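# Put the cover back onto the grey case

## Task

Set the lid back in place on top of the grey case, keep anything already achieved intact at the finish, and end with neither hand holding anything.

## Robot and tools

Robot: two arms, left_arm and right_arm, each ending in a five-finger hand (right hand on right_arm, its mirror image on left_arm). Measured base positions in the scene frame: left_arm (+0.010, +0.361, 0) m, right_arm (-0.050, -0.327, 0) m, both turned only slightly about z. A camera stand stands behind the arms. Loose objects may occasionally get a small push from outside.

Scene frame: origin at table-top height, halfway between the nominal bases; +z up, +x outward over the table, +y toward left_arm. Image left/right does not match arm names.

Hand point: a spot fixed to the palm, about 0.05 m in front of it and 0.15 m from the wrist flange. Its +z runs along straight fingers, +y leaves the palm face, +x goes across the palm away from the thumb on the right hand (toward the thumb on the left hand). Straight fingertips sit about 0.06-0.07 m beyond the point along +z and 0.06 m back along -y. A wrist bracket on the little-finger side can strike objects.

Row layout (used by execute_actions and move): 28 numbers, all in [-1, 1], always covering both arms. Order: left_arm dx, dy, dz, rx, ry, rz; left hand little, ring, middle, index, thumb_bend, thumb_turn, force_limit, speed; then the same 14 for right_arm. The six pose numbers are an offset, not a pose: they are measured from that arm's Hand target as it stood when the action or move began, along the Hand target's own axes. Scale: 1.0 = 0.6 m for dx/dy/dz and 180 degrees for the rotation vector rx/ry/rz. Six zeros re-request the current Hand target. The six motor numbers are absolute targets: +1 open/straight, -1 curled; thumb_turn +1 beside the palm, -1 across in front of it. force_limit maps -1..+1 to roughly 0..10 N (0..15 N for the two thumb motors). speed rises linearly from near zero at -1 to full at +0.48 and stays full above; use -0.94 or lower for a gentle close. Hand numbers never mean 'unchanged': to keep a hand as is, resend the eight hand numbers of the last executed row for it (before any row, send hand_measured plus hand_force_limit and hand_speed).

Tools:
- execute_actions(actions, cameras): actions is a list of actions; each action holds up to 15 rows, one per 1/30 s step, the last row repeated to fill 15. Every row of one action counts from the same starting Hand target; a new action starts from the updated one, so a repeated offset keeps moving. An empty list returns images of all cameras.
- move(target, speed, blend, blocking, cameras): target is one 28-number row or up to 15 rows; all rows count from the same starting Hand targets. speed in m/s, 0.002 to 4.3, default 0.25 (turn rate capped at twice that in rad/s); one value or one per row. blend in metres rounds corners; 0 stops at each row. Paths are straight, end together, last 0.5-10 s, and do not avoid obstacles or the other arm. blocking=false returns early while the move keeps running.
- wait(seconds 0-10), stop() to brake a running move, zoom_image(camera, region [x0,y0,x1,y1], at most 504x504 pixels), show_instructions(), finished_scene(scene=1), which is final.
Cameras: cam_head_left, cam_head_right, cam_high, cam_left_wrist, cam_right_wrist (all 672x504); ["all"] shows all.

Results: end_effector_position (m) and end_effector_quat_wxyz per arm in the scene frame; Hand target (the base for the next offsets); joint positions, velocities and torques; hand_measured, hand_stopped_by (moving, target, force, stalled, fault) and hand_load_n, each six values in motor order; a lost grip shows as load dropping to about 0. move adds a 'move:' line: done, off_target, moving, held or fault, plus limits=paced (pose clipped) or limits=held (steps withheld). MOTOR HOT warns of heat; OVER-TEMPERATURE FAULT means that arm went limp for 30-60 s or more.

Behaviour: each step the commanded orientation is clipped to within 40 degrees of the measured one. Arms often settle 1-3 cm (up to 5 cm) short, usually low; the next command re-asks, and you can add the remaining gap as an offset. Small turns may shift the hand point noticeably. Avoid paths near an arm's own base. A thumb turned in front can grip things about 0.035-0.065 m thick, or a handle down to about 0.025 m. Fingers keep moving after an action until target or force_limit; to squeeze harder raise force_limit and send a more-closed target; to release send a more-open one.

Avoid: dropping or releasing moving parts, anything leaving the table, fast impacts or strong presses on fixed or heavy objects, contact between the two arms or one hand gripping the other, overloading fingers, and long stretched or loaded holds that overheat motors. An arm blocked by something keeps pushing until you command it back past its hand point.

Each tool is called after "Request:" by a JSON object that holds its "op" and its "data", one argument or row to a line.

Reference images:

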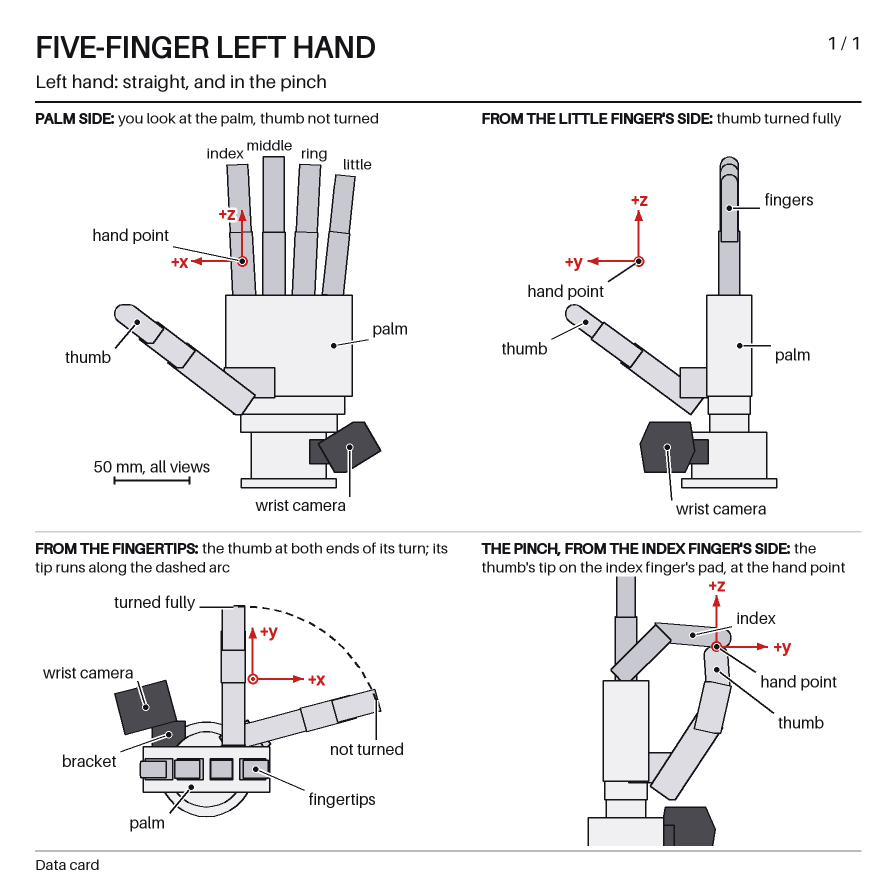

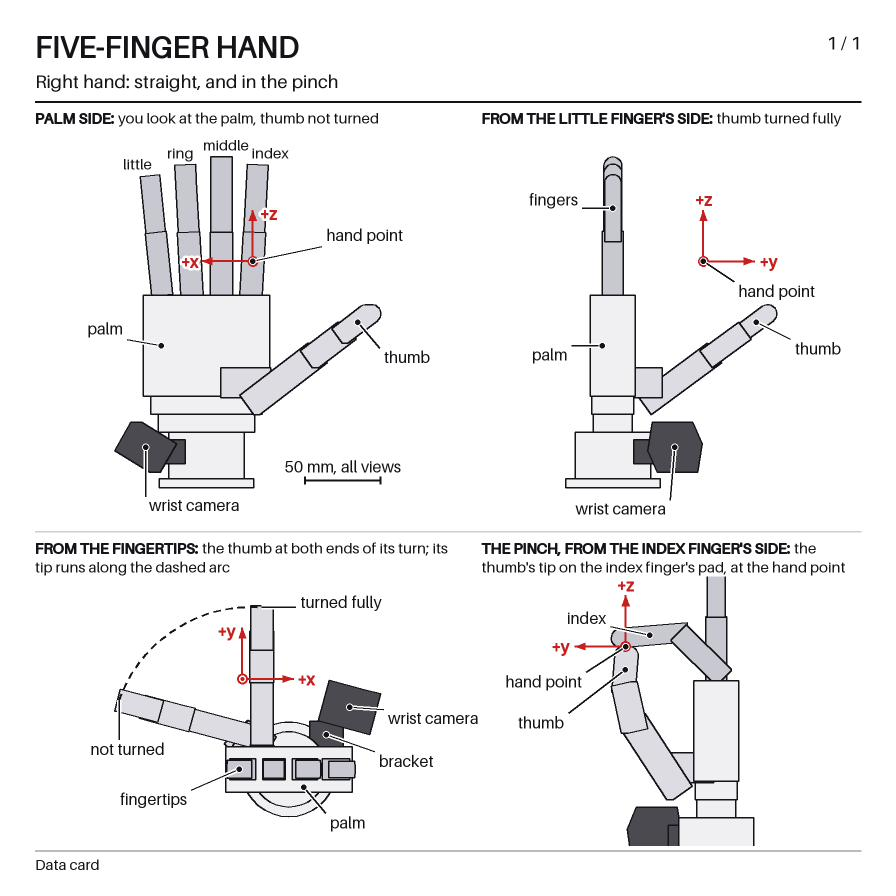

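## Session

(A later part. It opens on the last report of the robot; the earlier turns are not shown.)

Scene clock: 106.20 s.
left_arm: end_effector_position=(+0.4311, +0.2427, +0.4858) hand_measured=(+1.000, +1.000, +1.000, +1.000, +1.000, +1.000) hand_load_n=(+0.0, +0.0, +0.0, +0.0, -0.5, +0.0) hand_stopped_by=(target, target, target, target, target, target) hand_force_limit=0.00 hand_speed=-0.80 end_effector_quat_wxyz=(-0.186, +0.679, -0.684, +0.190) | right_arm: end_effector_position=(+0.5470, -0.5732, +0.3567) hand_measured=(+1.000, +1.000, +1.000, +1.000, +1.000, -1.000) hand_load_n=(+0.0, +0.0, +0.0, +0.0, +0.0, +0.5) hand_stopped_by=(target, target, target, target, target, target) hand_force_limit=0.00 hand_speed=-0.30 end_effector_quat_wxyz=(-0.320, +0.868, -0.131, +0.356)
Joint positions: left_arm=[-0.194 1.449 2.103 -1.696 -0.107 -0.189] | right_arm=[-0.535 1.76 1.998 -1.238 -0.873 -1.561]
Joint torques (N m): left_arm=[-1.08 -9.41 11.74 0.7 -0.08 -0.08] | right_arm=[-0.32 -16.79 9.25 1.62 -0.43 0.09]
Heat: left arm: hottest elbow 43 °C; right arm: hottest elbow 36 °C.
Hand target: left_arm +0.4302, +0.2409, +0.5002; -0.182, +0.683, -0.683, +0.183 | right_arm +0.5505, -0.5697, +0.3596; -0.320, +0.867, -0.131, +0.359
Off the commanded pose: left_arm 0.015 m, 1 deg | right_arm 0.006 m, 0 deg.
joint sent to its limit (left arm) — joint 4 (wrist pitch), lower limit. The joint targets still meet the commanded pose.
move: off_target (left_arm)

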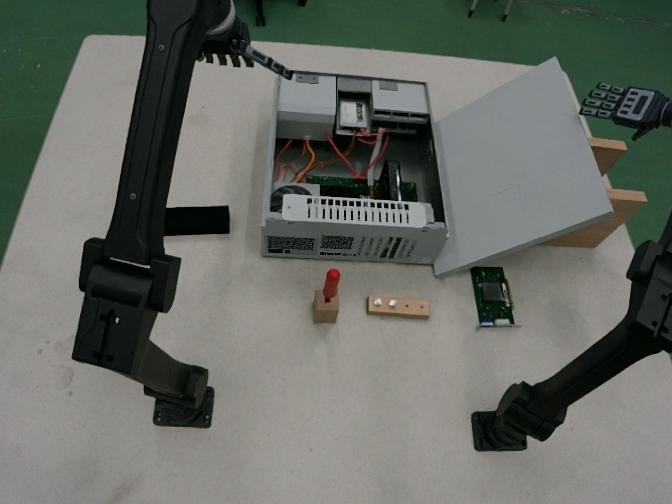

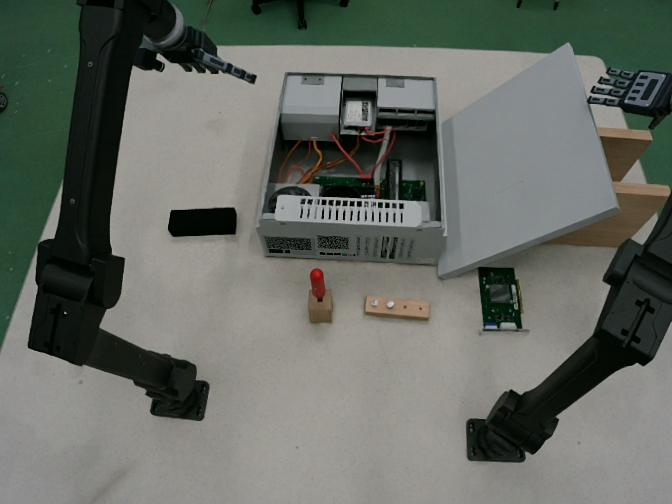

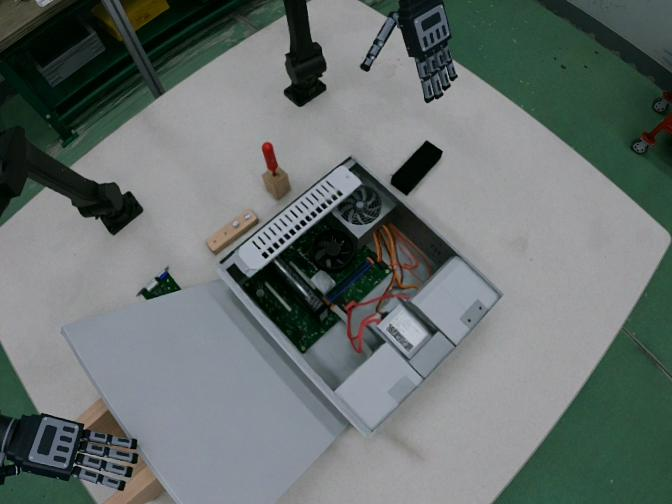

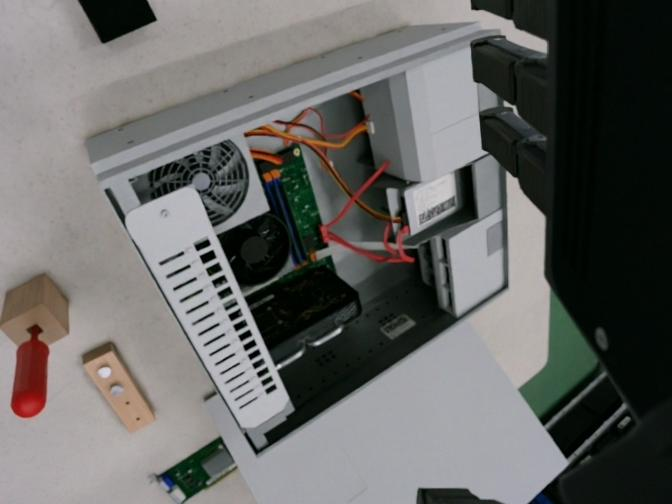

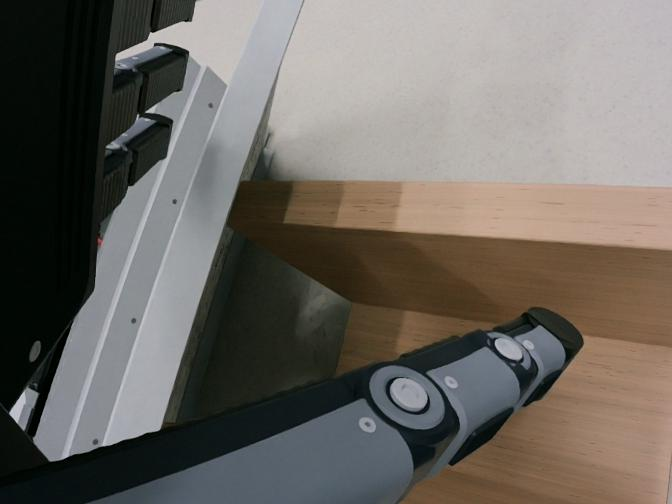

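Request:
{"op": "zoom_image", "data": {
  "camera": "cam_right_wrist",
  "region": [100, 0, 400, 240]
}}

Request:
{"op": "zoom_image", "data": {
  "camera": "cam_right_wrist",
  "region": [60, 220, 380, 460]
}}

Request:
{"op": "zoom_image", "data": {
  "camera": "cam_head_left",
  "region": [520, 30, 672, 200]
}}

Request:
{"op": "zoom_image", "data": {
  "camera": "cam_high",
  "region": [0, 300, 250, 504]
}}

Scaled by 1.680 from the camera's 672x504 image, which has a finer 960x720 frame.

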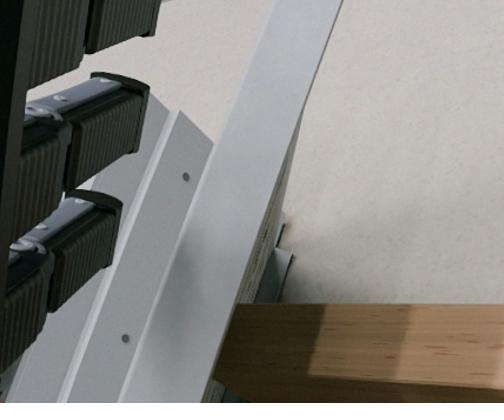

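Scaled by 1.575 from the camera's 672x504 image, which has a finer 960x720 frame.

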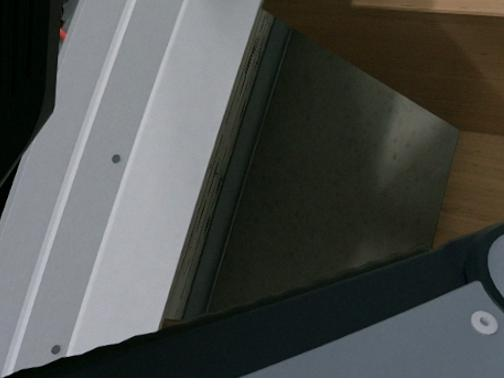

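Scaled by 2.965 from the camera's 672x504 image, which has a finer 960x720 frame.

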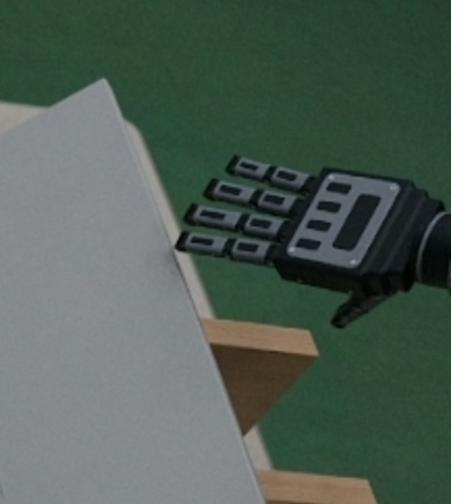

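Scaled by 2.016 from the camera's 672x504 image, which has a finer 960x720 frame.

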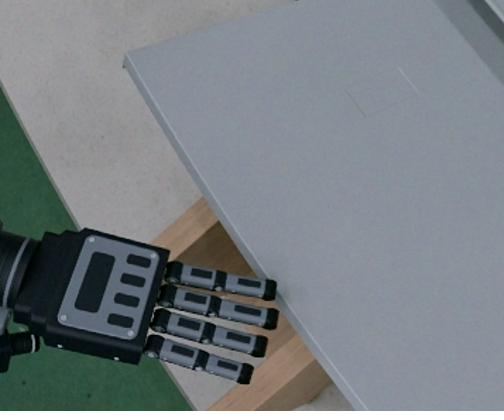

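Request:
{"op": "move", "data": {
  "target": [0,0,0,0,0,0,1,1,1,1,1,1,0,-0.8,-0.085,-0.02,0.085,0,0,0,1,1,1,1,1,-1,0,-0.3],
  "speed": 0.1,
  "cameras": ["cam_right_wrist","cam_head_left","cam_high"]
}}

Scene clock: 111.67 s.
left_arm: end_effector_position=(+0.4311, +0.2427, +0.4858) hand_measured=(+1.000, +1.000, +1.000, +1.000, +1.000, +1.000) hand_load_n=(+0.0, +0.0, +0.0, +0.0, +0.0, +0.0) hand_stopped_by=(target, target, target, target, target, target) hand_force_limit=0.00 hand_speed=-0.80 end_effector_quat_wxyz=(-0.186, +0.679, -0.684, +0.190) | right_arm: end_effector_position=(+0.5505, -0.5187, +0.3039) hand_measured=(+1.000, +1.000, +1.000, +1.000, +1.000, -1.000) hand_load_n=(+0.0, +0.0, +0.5, +0.0, +0.0, +0.0) hand_stopped_by=(target, target, target, target, target, target) hand_force_limit=0.00 hand_speed=-0.30 end_effector_quat_wxyz=(-0.321, +0.869, -0.132, +0.352)
Joint positions: left_arm=[-0.194 1.449 2.103 -1.696 -0.107 -0.189] | right_arm=[-0.446 1.659 1.72 -0.99 -0.822 -1.455]
Joint torques (N m): left_arm=[-0.91 -9.58 11.81 0.49 -0.04 -0.07] | right_arm=[-0.32 -16.91 9.06 1.72 -0.37 0.08]
Heat: left arm: hottest elbow 43 °C; right arm: hottest elbow 35 °C.
Hand target: left_arm +0.4302, +0.2409, +0.5002; -0.182, +0.683, -0.683, +0.183 | right_arm +0.5503, -0.5137, +0.3126; -0.321, +0.867, -0.131, +0.359
Off the commanded pose: left_arm 0.015 m, 1 deg | right_arm 0.010 m, 1 deg.
joint sent to its limit (left arm) — joint 4 (wrist pitch), lower limit. The joint targets still meet the commanded pose.
move: off_target (left_arm)
Images, in order (width x height): cam_head_left 672x504, cam_high 672x504, cam_right_wrist 672x504.

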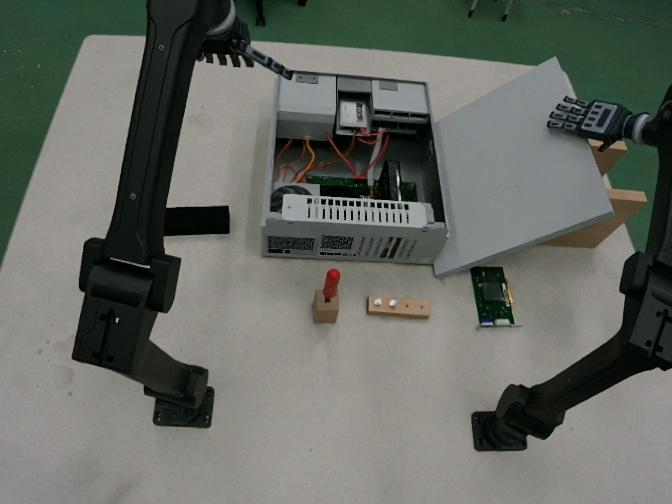

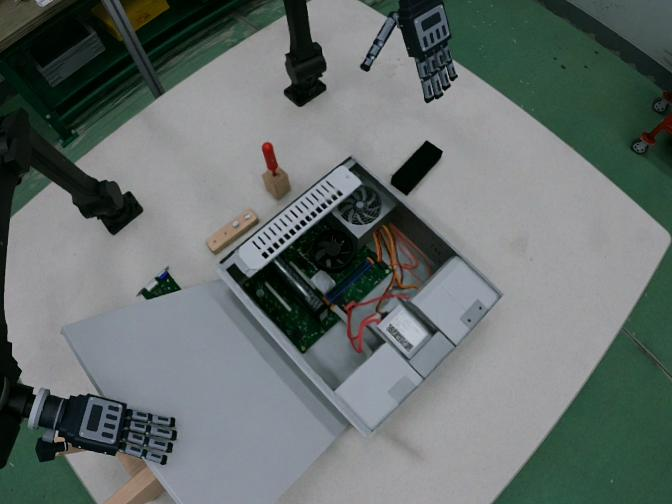

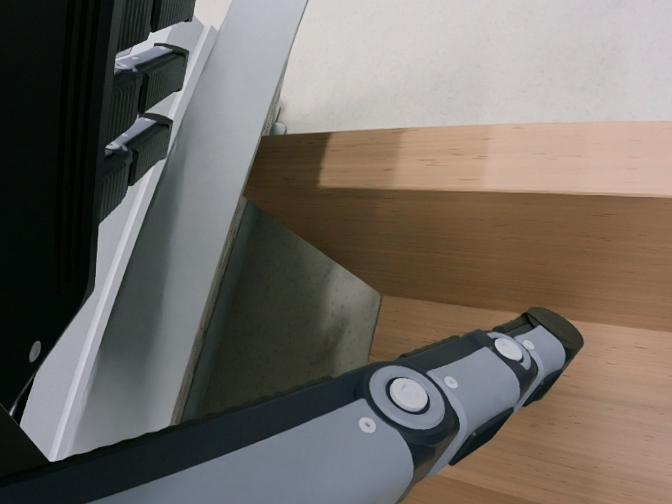

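Request:
{"op": "zoom_image", "data": {
  "camera": "cam_right_wrist",
  "region": [20, 0, 340, 240]
}}

Request:
{"op": "zoom_image", "data": {
  "camera": "cam_right_wrist",
  "region": [20, 220, 400, 504]
}}

Request:
{"op": "zoom_image", "data": {
  "camera": "cam_head_left",
  "region": [500, 60, 672, 200]
}}

Request:
{"op": "zoom_image", "data": {
  "camera": "cam_high",
  "region": [20, 360, 220, 504]
}}

Scaled by 1.575 from the camera's 672x504 image, which has a finer 960x720 frame.

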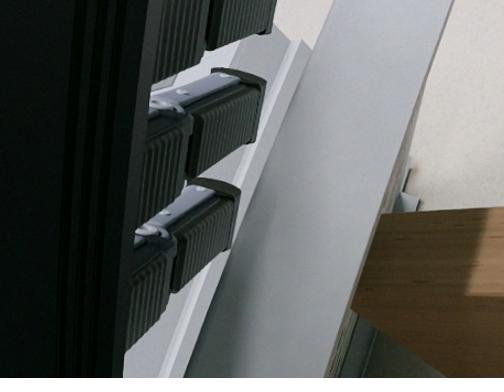

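Scaled by 1.326 from the camera's 672x504 image, which has a finer 960x720 frame.

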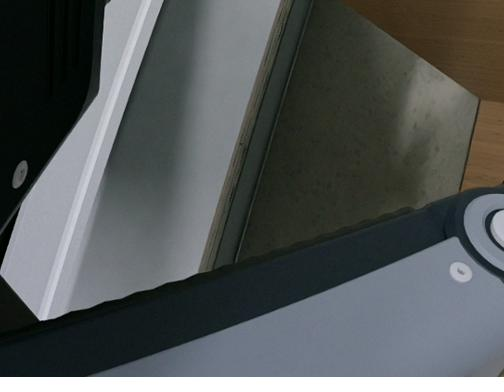

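Scaled by 2.930 from the camera's 672x504 image, which has a finer 960x720 frame.

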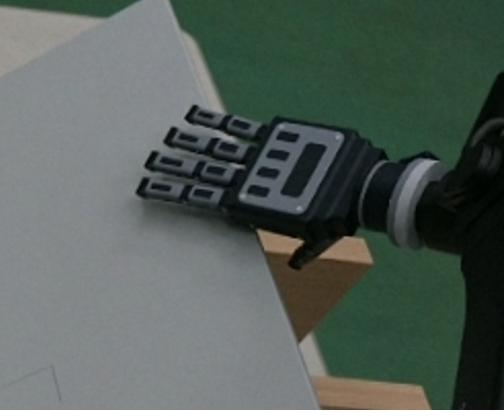

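Scaled by 2.520 from the camera's 672x504 image, which has a finer 960x720 frame.

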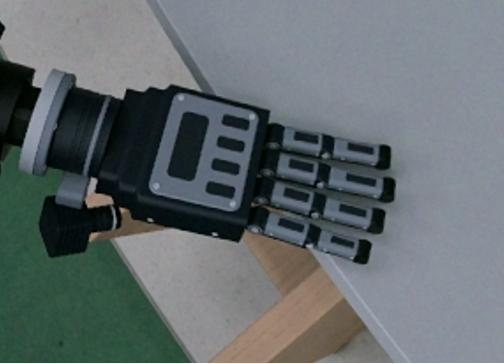

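Request:
{"op": "move", "data": {
  "target": [0,0,0,0,0,0,1,1,1,1,1,1,0,-0.8,-0.0472,-0.0167,0.0472,0,0,0,1,1,1,1,1,-1,0,-0.3],
  "speed": 0.08,
  "cameras": ["cam_right_wrist","cam_head_left","cam_high"]
}}

Scene clock: 117.03 s.
left_arm: end_effector_position=(+0.4311, +0.2427, +0.4858) hand_measured=(+1.000, +1.000, +1.000, +1.000, +1.000, +1.000) hand_load_n=(+0.0, +0.0, +0.0, +0.0, +0.0, +0.0) hand_stopped_by=(target, target, target, target, target, target) hand_force_limit=0.00 hand_speed=-0.80 end_effector_quat_wxyz=(-0.186, +0.679, -0.684, +0.190) | right_arm: end_effector_position=(+0.5499, -0.4886, +0.2855) hand_measured=(+1.000, +1.000, +1.000, +1.000, +1.000, -1.000) hand_load_n=(+0.0, +0.0, +0.0, +0.0, +0.0, -0.5) hand_stopped_by=(target, target, target, target, target, target) hand_force_limit=0.00 hand_speed=-0.30 end_effector_quat_wxyz=(-0.317, +0.868, -0.131, +0.358)
Joint positions: left_arm=[-0.194 1.449 2.103 -1.696 -0.107 -0.189] | right_arm=[-0.395 1.605 1.596 -0.864 -0.784 -1.396]
Joint torques (N m): left_arm=[-0.62 -8.88 11.85 0.69 0 -0.1] | right_arm=[0.03 -15.79 8.9 1.78 -0.4 0.11]
Heat: left arm: hottest elbow 43 °C; right arm: hottest elbow 35 °C.
Hand target: left_arm +0.4302, +0.2409, +0.5002; -0.182, +0.683, -0.683, +0.183 | right_arm +0.5502, -0.4802, +0.2887; -0.320, +0.867, -0.131, +0.359
Off the commanded pose: left_arm 0.015 m, 1 deg | right_arm 0.009 m, 0 deg.
joint sent to its limit (left arm) — joint 4 (wrist pitch), lower limit. The joint targets still meet the commanded pose.
move: off_target (left_arm)
Images, in order (width x height): cam_head_left 672x504, cam_high 672x504, cam_right_wrist 672x504.

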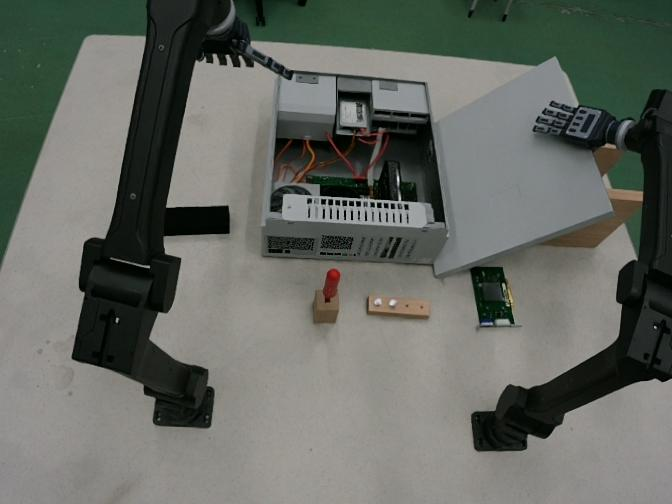

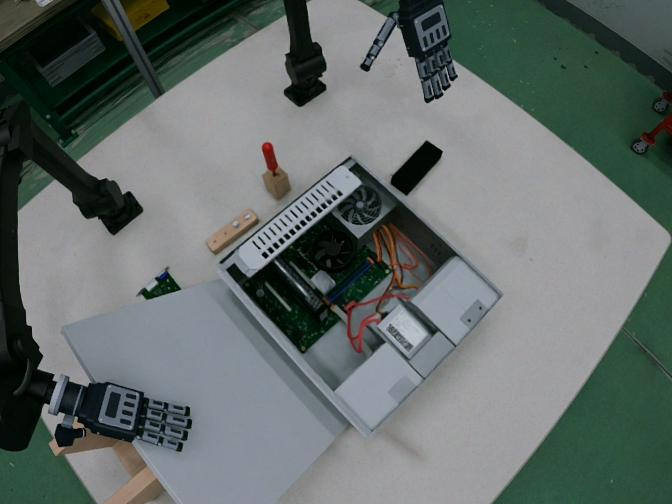

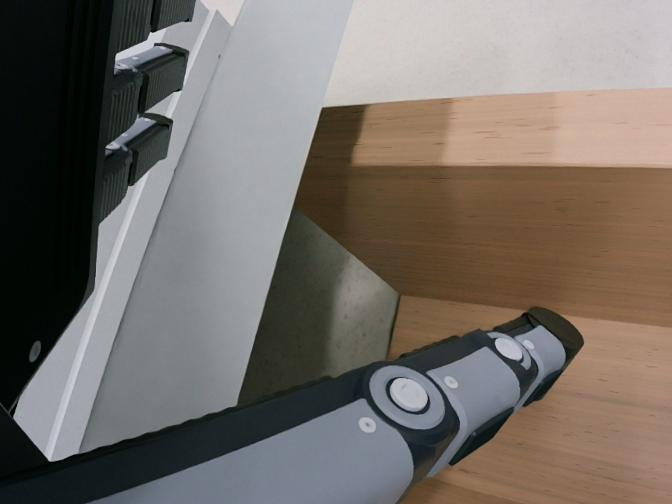

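Request:
{"op": "move", "data": {
  "target": [0,0,0,0,0,0,1,1,1,1,1,1,0,-0.8,0.0212,0,-0.0212,0,0,0,1,1,1,1,1,-1,0,-0.3],
  "speed": 0.08,
  "cameras": ["cam_right_wrist"]
}}

Scene clock: 120.43 s.
left_arm: end_effector_position=(+0.4311, +0.2427, +0.4858) hand_measured=(+1.000, +1.000, +1.000, +1.000, +1.000, +1.000) hand_load_n=(+0.0, +0.0, +0.0, +0.0, +0.0, +0.0) hand_stopped_by=(target, target, target, target, target, target) hand_force_limit=0.00 hand_speed=-0.80 end_effector_quat_wxyz=(-0.186, +0.679, -0.684, +0.190) | right_arm: end_effector_position=(+0.5443, -0.4882, +0.2830) hand_measured=(+1.000, +1.000, +1.000, +1.000, +1.000, -1.000) hand_load_n=(+0.0, +0.0, +0.0, +0.0, +0.0, -1.0) hand_stopped_by=(target, target, target, target, target, target) hand_force_limit=0.00 hand_speed=-0.30 end_effector_quat_wxyz=(-0.322, +0.870, -0.137, +0.348)
Joint positions: left_arm=[-0.194 1.449 2.103 -1.696 -0.107 -0.189] | right_arm=[-0.4 1.605 1.596 -0.888 -0.79 -1.395]
Joint torques (N m): left_arm=[-0.62 -8.7 11.67 0.69 -0.01 -0.09] | right_arm=[-1.14 -14.74 12.93 0.5 -0.66 -0.08]
Heat: left arm: hottest elbow 44 °C; right arm: hottest elbow 35 °C.
Hand target: left_arm +0.4302, +0.2409, +0.5002; -0.182, +0.683, -0.683, +0.183 | right_arm +0.5503, -0.4916, +0.3024; -0.321, +0.867, -0.131, +0.359
Off the commanded pose: left_arm 0.015 m, 1 deg | right_arm 0.021 m, 1 deg.
joint sent to its limit (left arm) — joint 4 (wrist pitch), lower limit. The joint targets still meet the commanded pose.
move: off_target (left_arm, right_arm)
Images, in order (width x height): cam_right_wrist 672x504.

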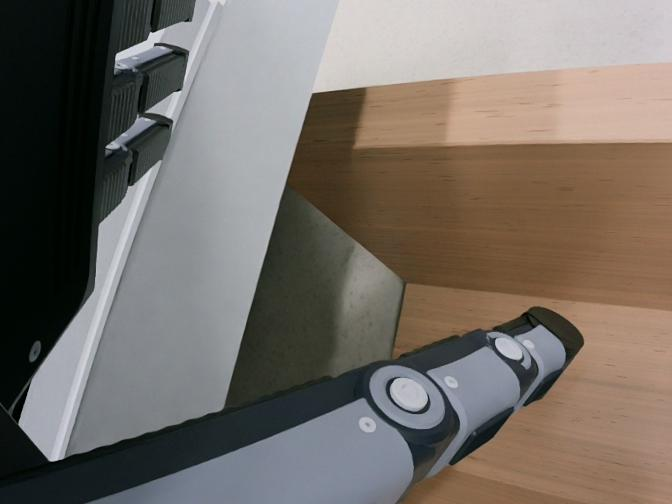

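Request:
{"op": "move", "data": {
  "target": [0,0,0,0,0,0,1,1,1,1,1,1,0,-0.8,0.015,0,-0.015,0,0,0,1,1,1,1,1,-1,0,-0.3],
  "speed": 0.1,
  "cameras": ["cam_right_wrist"]
}}

Scene clock: 121.97 s.
left_arm: end_effector_position=(+0.4311, +0.2427, +0.4858) hand_measured=(+1.000, +1.000, +1.000, +1.000, +1.000, +1.000) hand_load_n=(+0.0, +0.0, +0.0, +0.0, +0.0, +0.0) hand_stopped_by=(target, target, target, target, target, target) hand_force_limit=0.00 hand_speed=-0.80 end_effector_quat_wxyz=(-0.186, +0.679, -0.684, +0.190) | right_arm: end_effector_position=(+0.5372, -0.4875, +0.2840) hand_measured=(+1.000, +1.000, +1.000, +1.000, +1.000, -1.000) hand_load_n=(+0.0, +0.0, +0.0, +0.0, +0.0, +0.0) hand_stopped_by=(target, target, target, target, target, target) hand_force_limit=0.00 hand_speed=-0.30 end_effector_quat_wxyz=(-0.329, +0.871, -0.145, +0.335)
Joint positions: left_arm=[-0.194 1.449 2.103 -1.696 -0.107 -0.189] | right_arm=[-0.406 1.607 1.611 -0.936 -0.8 -1.398]
Joint torques (N m): left_arm=[-0.73 -9.23 11.81 0.59 -0.03 -0.04] | right_arm=[-1.67 -14.21 14.65 0.85 -0.64 -0.2]
Heat: left arm: hottest elbow 44 °C; right arm: hottest elbow 35 °C.
Hand target: left_arm +0.4302, +0.2409, +0.5002; -0.182, +0.683, -0.683, +0.183 | right_arm +0.5503, -0.5001, +0.3120; -0.320, +0.867, -0.131, +0.359
Off the commanded pose: left_arm 0.015 m, 1 deg | right_arm 0.033 m, 3 deg.
joint sent to its limit (left arm) — joint 4 (wrist pitch), lower limit. The joint targets still meet the commanded pose.
move: off_target (left_arm, right_arm)
Images, in order (width x height): cam_right_wrist 672x504.

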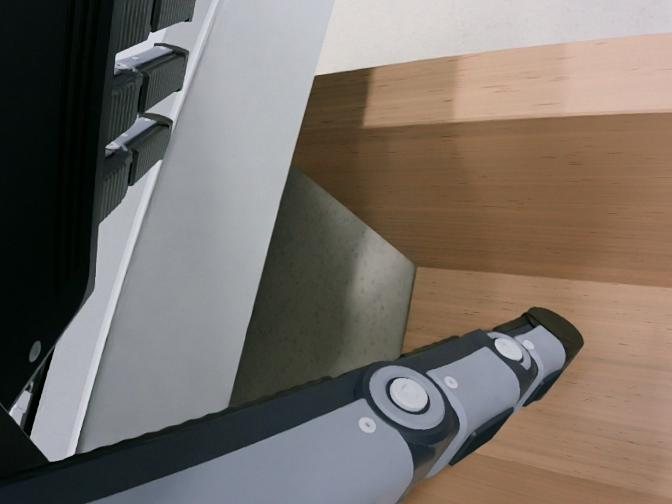

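Request:
{"op": "move", "data": {
  "target": [0,0,0,0,0,0,1,1,1,1,1,1,0,-0.8,0.02,0.005,-0.02,0,0,0,1,1,1,1,1,-1,0,-0.3],
  "speed": 0.1,
  "cameras": ["cam_right_wrist","cam_head_left"]
}}

Scene clock: 123.80 s.
left_arm: end_effector_position=(+0.4311, +0.2427, +0.4858) hand_measured=(+1.000, +1.000, +1.000, +1.000, +1.000, +1.000) hand_load_n=(+0.0, +0.0, +0.0, +0.0, +0.0, +0.0) hand_stopped_by=(target, target, target, target, target, target) hand_force_limit=0.00 hand_speed=-0.80 end_effector_quat_wxyz=(-0.186, +0.679, -0.684, +0.190) | right_arm: end_effector_position=(+0.5381, -0.5010, +0.2944) hand_measured=(+1.000, +1.000, +1.000, +1.000, +1.000, -1.000) hand_load_n=(+0.0, +0.0, +0.0, +0.0, +0.0, +0.0) hand_stopped_by=(target, target, target, target, target, target) hand_force_limit=0.00 hand_speed=-0.30 end_effector_quat_wxyz=(-0.330, +0.871, -0.146, +0.334)
Joint positions: left_arm=[-0.194 1.449 2.103 -1.696 -0.107 -0.189] | right_arm=[-0.429 1.63 1.668 -0.991 -0.814 -1.422]
Joint torques (N m): left_arm=[-1.08 -9.11 11.84 0.64 0.05 -0.07] | right_arm=[-1.61 -14.56 14.68 0.8 -0.64 -0.2]
Heat: left arm: hottest elbow 44 °C; right arm: hottest elbow 36 °C.
Hand target: left_arm +0.4302, +0.2409, +0.5002; -0.182, +0.683, -0.683, +0.183 | right_arm +0.5503, -0.5133, +0.3229; -0.320, +0.867, -0.131, +0.359
Off the commanded pose: left_arm 0.015 m, 1 deg | right_arm 0.033 m, 4 deg.
joint sent to its limit (left arm) — joint 4 (wrist pitch), lower limit. The joint targets still meet the commanded pose.
move: off_target (left_arm, right_arm)
Images, in order (width x height): cam_head_left 672x504, cam_right_wrist 672x504.

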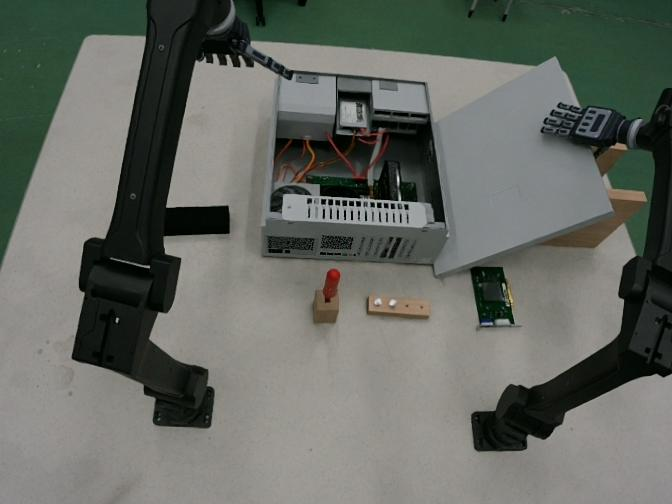

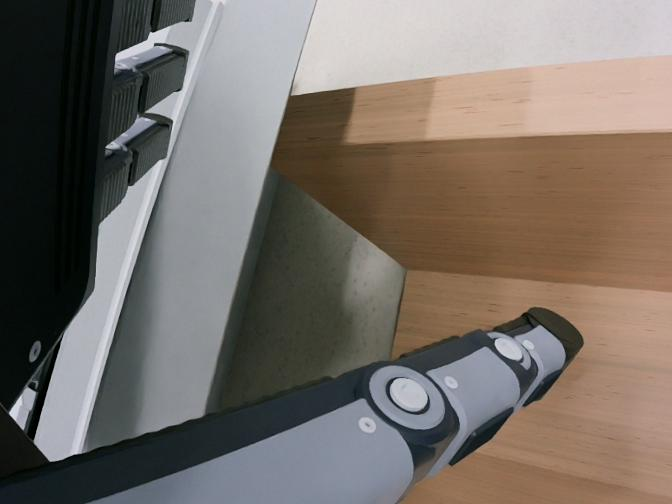

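Request:
{"op": "execute_actions", "data": {
  "actions": [
    [[0,0,0,0,0,0,1,1,1,1,1,1,0,-0.8,0,0,0,0,0,0,1,1,1,1,-0.3,-1,0,-0.85]],
    [[0,0,0,0,0,0,1,1,1,1,1,1,0,-0.8,0,0,0,0,0,0,1,1,1,1,-0.3,-1,0,-0.85]]
  ],
  "cameras": ["cam_right_wrist"]
}}

Scene clock: 129.20 s.
left_arm: end_effector_position=(+0.4311, +0.2427, +0.4858) hand_measured=(+1.000, +1.000, +1.000, +1.000, +1.000, +1.000) hand_load_n=(+0.0, +0.0, +0.0, +0.0, +0.0, +0.0) hand_stopped_by=(target, target, target, target, target, target) hand_force_limit=0.00 hand_speed=-0.80 end_effector_quat_wxyz=(-0.186, +0.679, -0.684, +0.190) | right_arm: end_effector_position=(+0.5381, -0.5009, +0.2945) hand_measured=(+1.000, +1.000, +1.000, +1.000, +0.162, -1.000) hand_load_n=(+0.0, +0.0, +0.0, +0.0, +0.0, +0.0) hand_stopped_by=(target, target, target, target, moving, target) hand_force_limit=0.00 hand_speed=-0.85 end_effector_quat_wxyz=(-0.330, +0.871, -0.146, +0.334)
Joint positions: left_arm=[-0.194 1.449 2.103 -1.696 -0.107 -0.189] | right_arm=[-0.429 1.63 1.668 -0.991 -0.814 -1.423]
Joint torques (N m): left_arm=[0.21 -9.23 11.78 0.64 -0.06 -0.06] | right_arm=[-1.55 -14.56 14.67 0.77 -0.63 -0.19]
Heat: left arm: hottest elbow 44 °C; right arm: hottest elbow 36 °C.
Hand target: left_arm +0.4302, +0.2409, +0.5002; -0.182, +0.683, -0.683, +0.183 | right_arm +0.5504, -0.5133, +0.3230; -0.321, +0.867, -0.131, +0.359
Off the commanded pose: left_arm 0.015 m, 1 deg | right_arm 0.033 m, 4 deg.
joint sent to its limit (left arm) — joint 4 (wrist pitch), lower limit.
not at rest: the robot was still moving 3 seconds after this call's last action.
Images, in order (width x height): cam_right_wrist 672x504.

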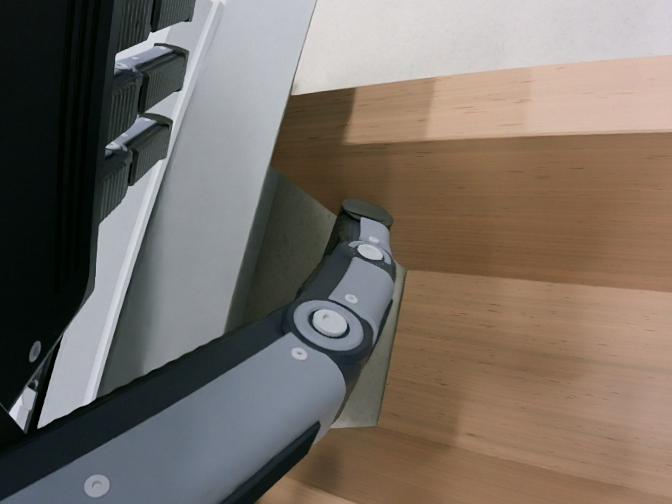

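Request:
{"op": "wait", "data": {
  "seconds": 1.5,
  "cameras": ["cam_right_wrist"]
}}

Scene clock: 131.10 s.
left_arm: end_effector_position=(+0.4311, +0.2427, +0.4858) hand_measured=(+1.000, +1.000, +1.000, +1.000, +1.000, +1.000) hand_load_n=(+0.0, +0.0, +0.0, +0.0, +0.0, +0.0) hand_stopped_by=(target, target, target, target, target, target) hand_force_limit=0.00 hand_speed=-0.80 end_effector_quat_wxyz=(-0.186, +0.679, -0.684, +0.190) | right_arm: end_effector_position=(+0.5381, -0.5009, +0.2945) hand_measured=(+1.000, +1.000, +1.000, +1.000, -0.248, -1.000) hand_load_n=(+0.0, +0.0, +0.0, +0.0, +0.0, +0.0) hand_stopped_by=(target, target, target, target, moving, target) hand_force_limit=0.00 hand_speed=-0.85 end_effector_quat_wxyz=(-0.330, +0.871, -0.146, +0.334)
Joint positions: left_arm=[-0.194 1.449 2.103 -1.696 -0.107 -0.189] | right_arm=[-0.429 1.63 1.668 -0.991 -0.814 -1.423]
Joint torques (N m): left_arm=[-1.32 -9.47 11.85 0.75 0.01 -0.06] | right_arm=[-1.61 -14.62 14.65 0.77 -0.64 -0.19]
Heat: left arm: hottest elbow 44 °C; right arm: hottest elbow 36 °C.
Hand target: left_arm +0.4302, +0.2409, +0.5002; -0.182, +0.683, -0.683, +0.183 | right_arm +0.5504, -0.5133, +0.3230; -0.320, +0.867, -0.131, +0.359
Off the commanded pose: left_arm 0.015 m, 1 deg | right_arm 0.033 m, 4 deg.
wait: 1.50 s; no rest
Images, in order (width x height): cam_right_wrist 672x504.

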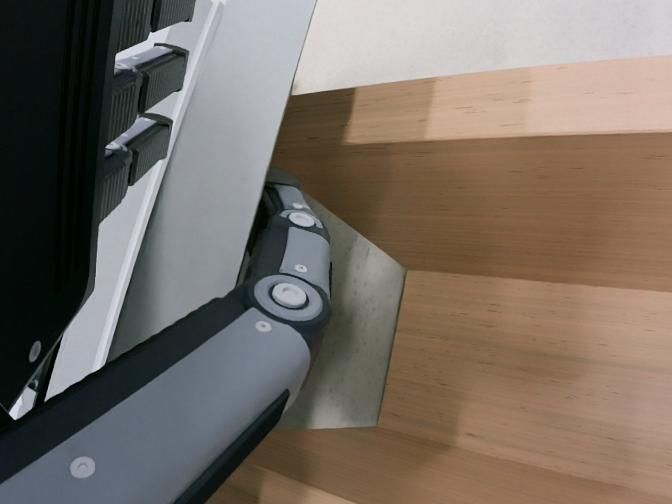

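Request:
{"op": "execute_actions", "data": {
  "actions": [
    [[0,0,0,0,0,0,1,1,1,1,1,1,0,-0.8,0,0,0,0,0,0,1,1,1,1,-0.75,-1,0,-0.88]],
    [[0,0,0,0,0,0,1,1,1,1,1,1,0,-0.8,0,0,0,0,0,0,1,1,1,1,-0.75,-1,0,-0.88]]
  ],
  "cameras": ["cam_right_wrist"]
}}

Scene clock: 133.73 s.
left_arm: end_effector_position=(+0.4311, +0.2427, +0.4858) hand_measured=(+1.000, +1.000, +1.000, +1.000, +1.000, +1.000) hand_load_n=(+0.0, +0.0, +0.0, +0.0, +0.0, +0.0) hand_stopped_by=(target, target, target, target, target, target) hand_force_limit=0.00 hand_speed=-0.80 end_effector_quat_wxyz=(-0.186, +0.679, -0.684, +0.190) | right_arm: end_effector_position=(+0.5383, -0.5071, +0.2860) hand_measured=(+1.000, +1.000, +1.000, +1.000, -0.662, -1.000) hand_load_n=(+0.0, +0.0, +0.0, +0.0, +7.5, +3.0) hand_stopped_by=(target, target, target, target, force, target) hand_force_limit=0.00 hand_speed=-0.88 end_effector_quat_wxyz=(-0.328, +0.872, -0.151, +0.329)
Joint positions: left_arm=[-0.194 1.449 2.103 -1.696 -0.107 -0.189] | right_arm=[-0.437 1.644 1.668 -0.993 -0.811 -1.428]
Joint torques (N m): left_arm=[-0.91 -9.29 11.81 0.51 0 -0.02] | right_arm=[-0.97 -15.79 14.61 0.85 -0.75 -0.14]
Heat: left arm: hottest elbow 44 °C; right arm: hottest elbow 36 °C.
Hand target: left_arm +0.4302, +0.2409, +0.5002; -0.182, +0.683, -0.683, +0.183 | right_arm +0.5504, -0.5133, +0.3229; -0.320, +0.867, -0.131, +0.359
Off the commanded pose: left_arm 0.015 m, 1 deg | right_arm 0.039 m, 4 deg.
joint sent to its limit (left arm) — joint 4 (wrist pitch), lower limit. The joint targets still meet the commanded pose.
Images, in order (width x height): cam_right_wrist 672x504.

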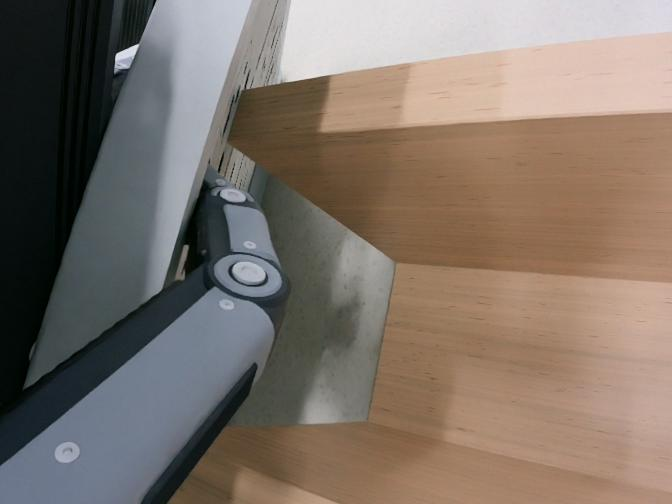

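Request:
{"op": "execute_actions", "data": {
  "actions": [
    [[0,0,0,0,0,0,1,1,1,1,1,1,0,-0.8,0,0,0,0,0,0,0.8,0.8,0.8,0.8,-0.75,-1,-0.3,-0.9]],
    [[0,0,0,0,0,0,1,1,1,1,1,1,0,-0.8,0,0,0,0,0,0,0.8,0.8,0.8,0.8,-0.75,-1,-0.3,-0.9]]
  ],
  "cameras": ["cam_right_wrist","cam_head_left","cam_high"]
}}

Scene clock: 135.63 s.
left_arm: end_effector_position=(+0.4311, +0.2427, +0.4858) hand_measured=(+1.000, +1.000, +1.000, +1.000, +1.000, +1.000) hand_load_n=(+0.0, +0.0, +0.0, +0.0, +0.0, +0.0) hand_stopped_by=(target, target, target, target, target, target) hand_force_limit=0.00 hand_speed=-0.80 end_effector_quat_wxyz=(-0.186, +0.679, -0.684, +0.190) | right_arm: end_effector_position=(+0.5387, -0.5065, +0.2865) hand_measured=(+0.862, +0.880, +0.880, +0.854, -0.662, -1.000) hand_load_n=(+3.5, +0.0, +0.0, +4.5, +7.0, +3.5) hand_stopped_by=(force, force, force, force, force, target) hand_force_limit=-0.30 hand_speed=-0.90 end_effector_quat_wxyz=(-0.330, +0.872, -0.148, +0.330)
Joint positions: left_arm=[-0.194 1.449 2.103 -1.696 -0.107 -0.189] | right_arm=[-0.437 1.644 1.668 -0.993 -0.816 -1.432]
Joint torques (N m): left_arm=[-0.73 -9.11 11.81 0.69 -0.04 -0.11] | right_arm=[-0.97 -15.91 14.58 0.87 -0.57 -0.11]
Heat: left arm: hottest elbow 44 °C; right arm: hottest elbow 37 °C.
Hand target: left_arm +0.4302, +0.2409, +0.5002; -0.182, +0.683, -0.683, +0.183 | right_arm +0.5504, -0.5133, +0.3229; -0.321, +0.867, -0.131, +0.359
Off the commanded pose: left_arm 0.015 m, 1 deg | right_arm 0.039 m, 4 deg.
joint sent to its limit (left arm) — joint 4 (wrist pitch), lower limit. The joint targets still meet the commanded pose.
Images, in order (width x height): cam_head_left 672x504, cam_high 672x504, cam_right_wrist 672x504.

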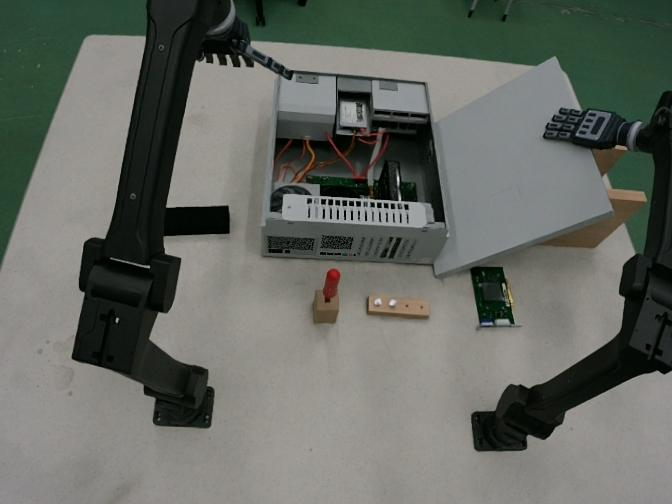

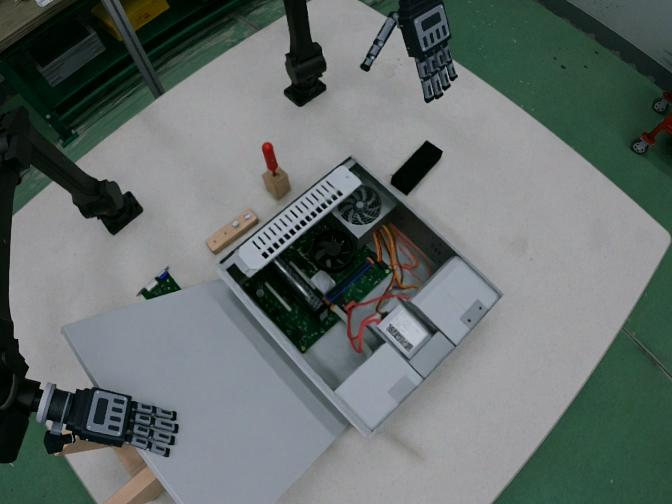

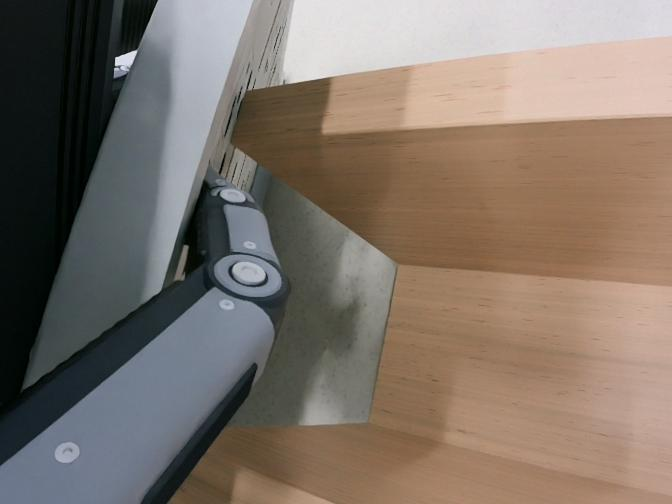

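Request:
{"op": "move", "data": {
  "target": [0,0,0,0,0,0,1,1,1,1,1,1,0,-0.8,0.0388,0.0517,-0.0392,0.0236,0,0.0236,0.8,0.8,0.8,0.8,-0.75,-1,-0.3,-0.9],
  "speed": 0.06,
  "cameras": ["cam_right_wrist","cam_head_left","cam_high"]
}}

Scene clock: 145.10 s.
left_arm: end_effector_position=(+0.4311, +0.2427, +0.4858) hand_measured=(+1.000, +1.000, +1.000, +1.000, +1.000, +1.000) hand_load_n=(+0.0, +0.0, +0.0, +0.0, +0.0, +0.0) hand_stopped_by=(target, target, target, target, target, target) hand_force_limit=0.00 hand_speed=-0.80 end_effector_quat_wxyz=(-0.186, +0.679, -0.684, +0.190) | right_arm: end_effector_position=(+0.5378, -0.5059, +0.2875) hand_measured=(+0.862, +0.880, +0.880, +0.852, -0.660, -1.000) hand_load_n=(+0.0, +0.0, -0.5, +0.0, +16.5, +4.5) hand_stopped_by=(force, force, force, force, force, target) hand_force_limit=-0.30 hand_speed=-0.90 end_effector_quat_wxyz=(-0.394, +0.856, -0.157, +0.296)
Joint positions: left_arm=[-0.194 1.449 2.103 -1.696 -0.107 -0.189] | right_arm=[-0.472 1.717 1.757 -1.122 -0.949 -1.454]
Joint torques (N m): left_arm=[-0.03 -9.76 11.66 0.76 -0.03 -0.08] | right_arm=[-5.66 -15.68 16.51 1.36 -0.38 -0.28]
Heat: left arm: hottest elbow 44 °C; right arm: hottest elbow 38 °C.
Hand target: left_arm +0.4302, +0.2409, +0.5002; -0.182, +0.683, -0.683, +0.183 | right_arm +0.5503, -0.5586, +0.3280; -0.365, +0.849, -0.150, +0.352
Off the commanded pose: left_arm 0.015 m, 1 deg | right_arm 0.067 m, 7 deg.
joint sent to its limit (left arm) — joint 4 (wrist pitch), lower limit. The joint targets still meet the commanded pose.
move: off_target (left_arm, right_arm)
Images, in order (width x height): cam_head_left 672x504, cam_high 672x504, cam_right_wrist 672x504.

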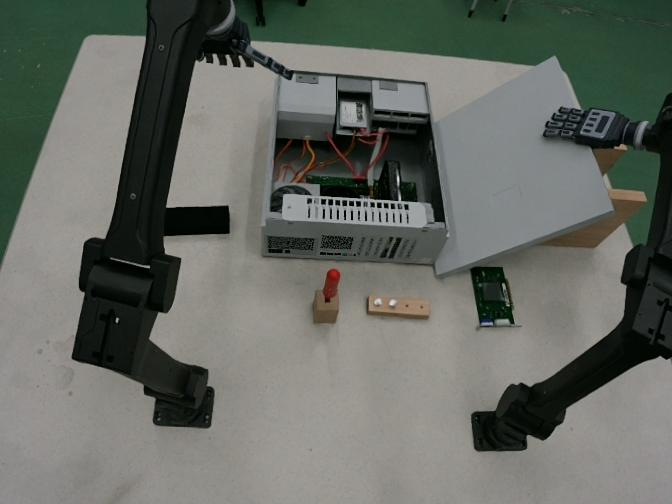

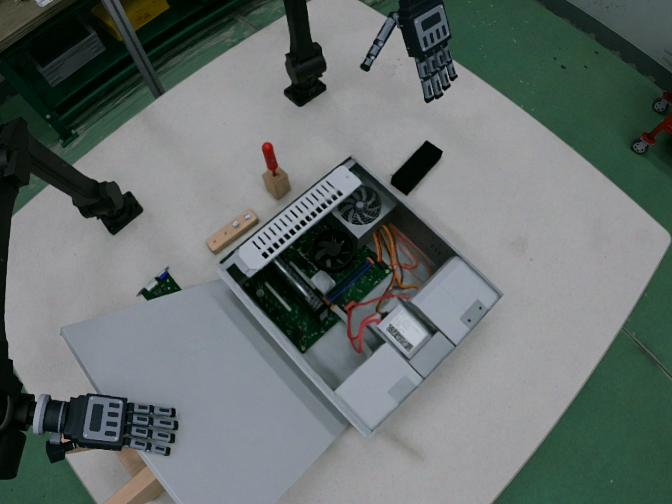

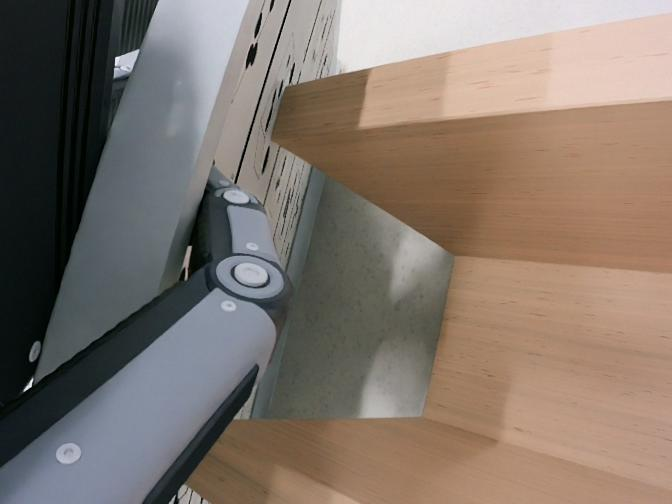

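Request:
{"op": "move", "data": {
  "target": [0,0,0,0,0,0,1,1,1,1,1,1,0,-0.8,-0.0682,-0.0478,0.039,-0.0236,0,-0.0236,0.8,0.8,0.8,0.8,-0.75,-1,-0.3,-0.9],
  "speed": 0.08,
  "cameras": ["cam_right_wrist"]
}}

Scene clock: 154.57 s.
left_arm: end_effector_position=(+0.4311, +0.2427, +0.4858) hand_measured=(+1.000, +1.000, +1.000, +1.000, +1.000, +1.000) hand_load_n=(+0.0, +0.0, +0.0, +0.0, +0.0, +0.0) hand_stopped_by=(target, target, target, target, target, target) hand_force_limit=0.00 hand_speed=-0.80 end_effector_quat_wxyz=(-0.186, +0.679, -0.684, +0.190) | right_arm: end_effector_position=(+0.5373, -0.5116, +0.2909) hand_measured=(+0.862, +0.880, +0.880, +0.852, -0.660, -1.000) hand_load_n=(+0.0, +0.0, +0.0, +0.5, +7.0, +3.0) hand_stopped_by=(force, force, force, force, force, target) hand_force_limit=-0.30 hand_speed=-0.90 end_effector_quat_wxyz=(-0.325, +0.872, -0.142, +0.337)
Joint positions: left_arm=[-0.194 1.449 2.103 -1.696 -0.107 -0.189] | right_arm=[-0.444 1.638 1.67 -0.995 -0.816 -1.45]
Joint torques (N m): left_arm=[-0.5 -9.17 11.73 0.75 -0.08 -0.07] | right_arm=[-0.26 -18.08 9.92 1.92 -0.57 0.06]
Heat: left arm: hottest elbow 45 °C; right arm: hottest elbow 39 °C.
Hand target: left_arm +0.4302, +0.2409, +0.5002; -0.182, +0.683, -0.683, +0.183 | right_arm +0.5377, -0.5057, +0.3175; -0.320, +0.867, -0.131, +0.359
Off the commanded pose: left_arm 0.015 m, 1 deg | right_arm 0.027 m, 3 deg.
joint sent to its limit (left arm) — joint 4 (wrist pitch), lower limit. The joint targets still meet the commanded pose.
move: off_target (left_arm, right_arm)
Images, in order (width x height): cam_right_wrist 672x504.

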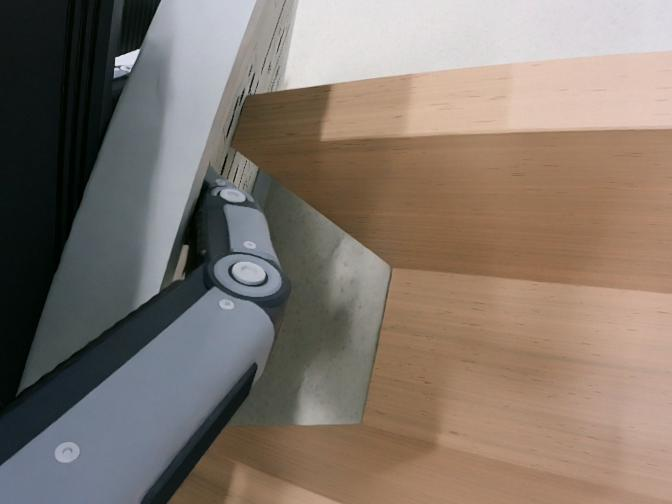

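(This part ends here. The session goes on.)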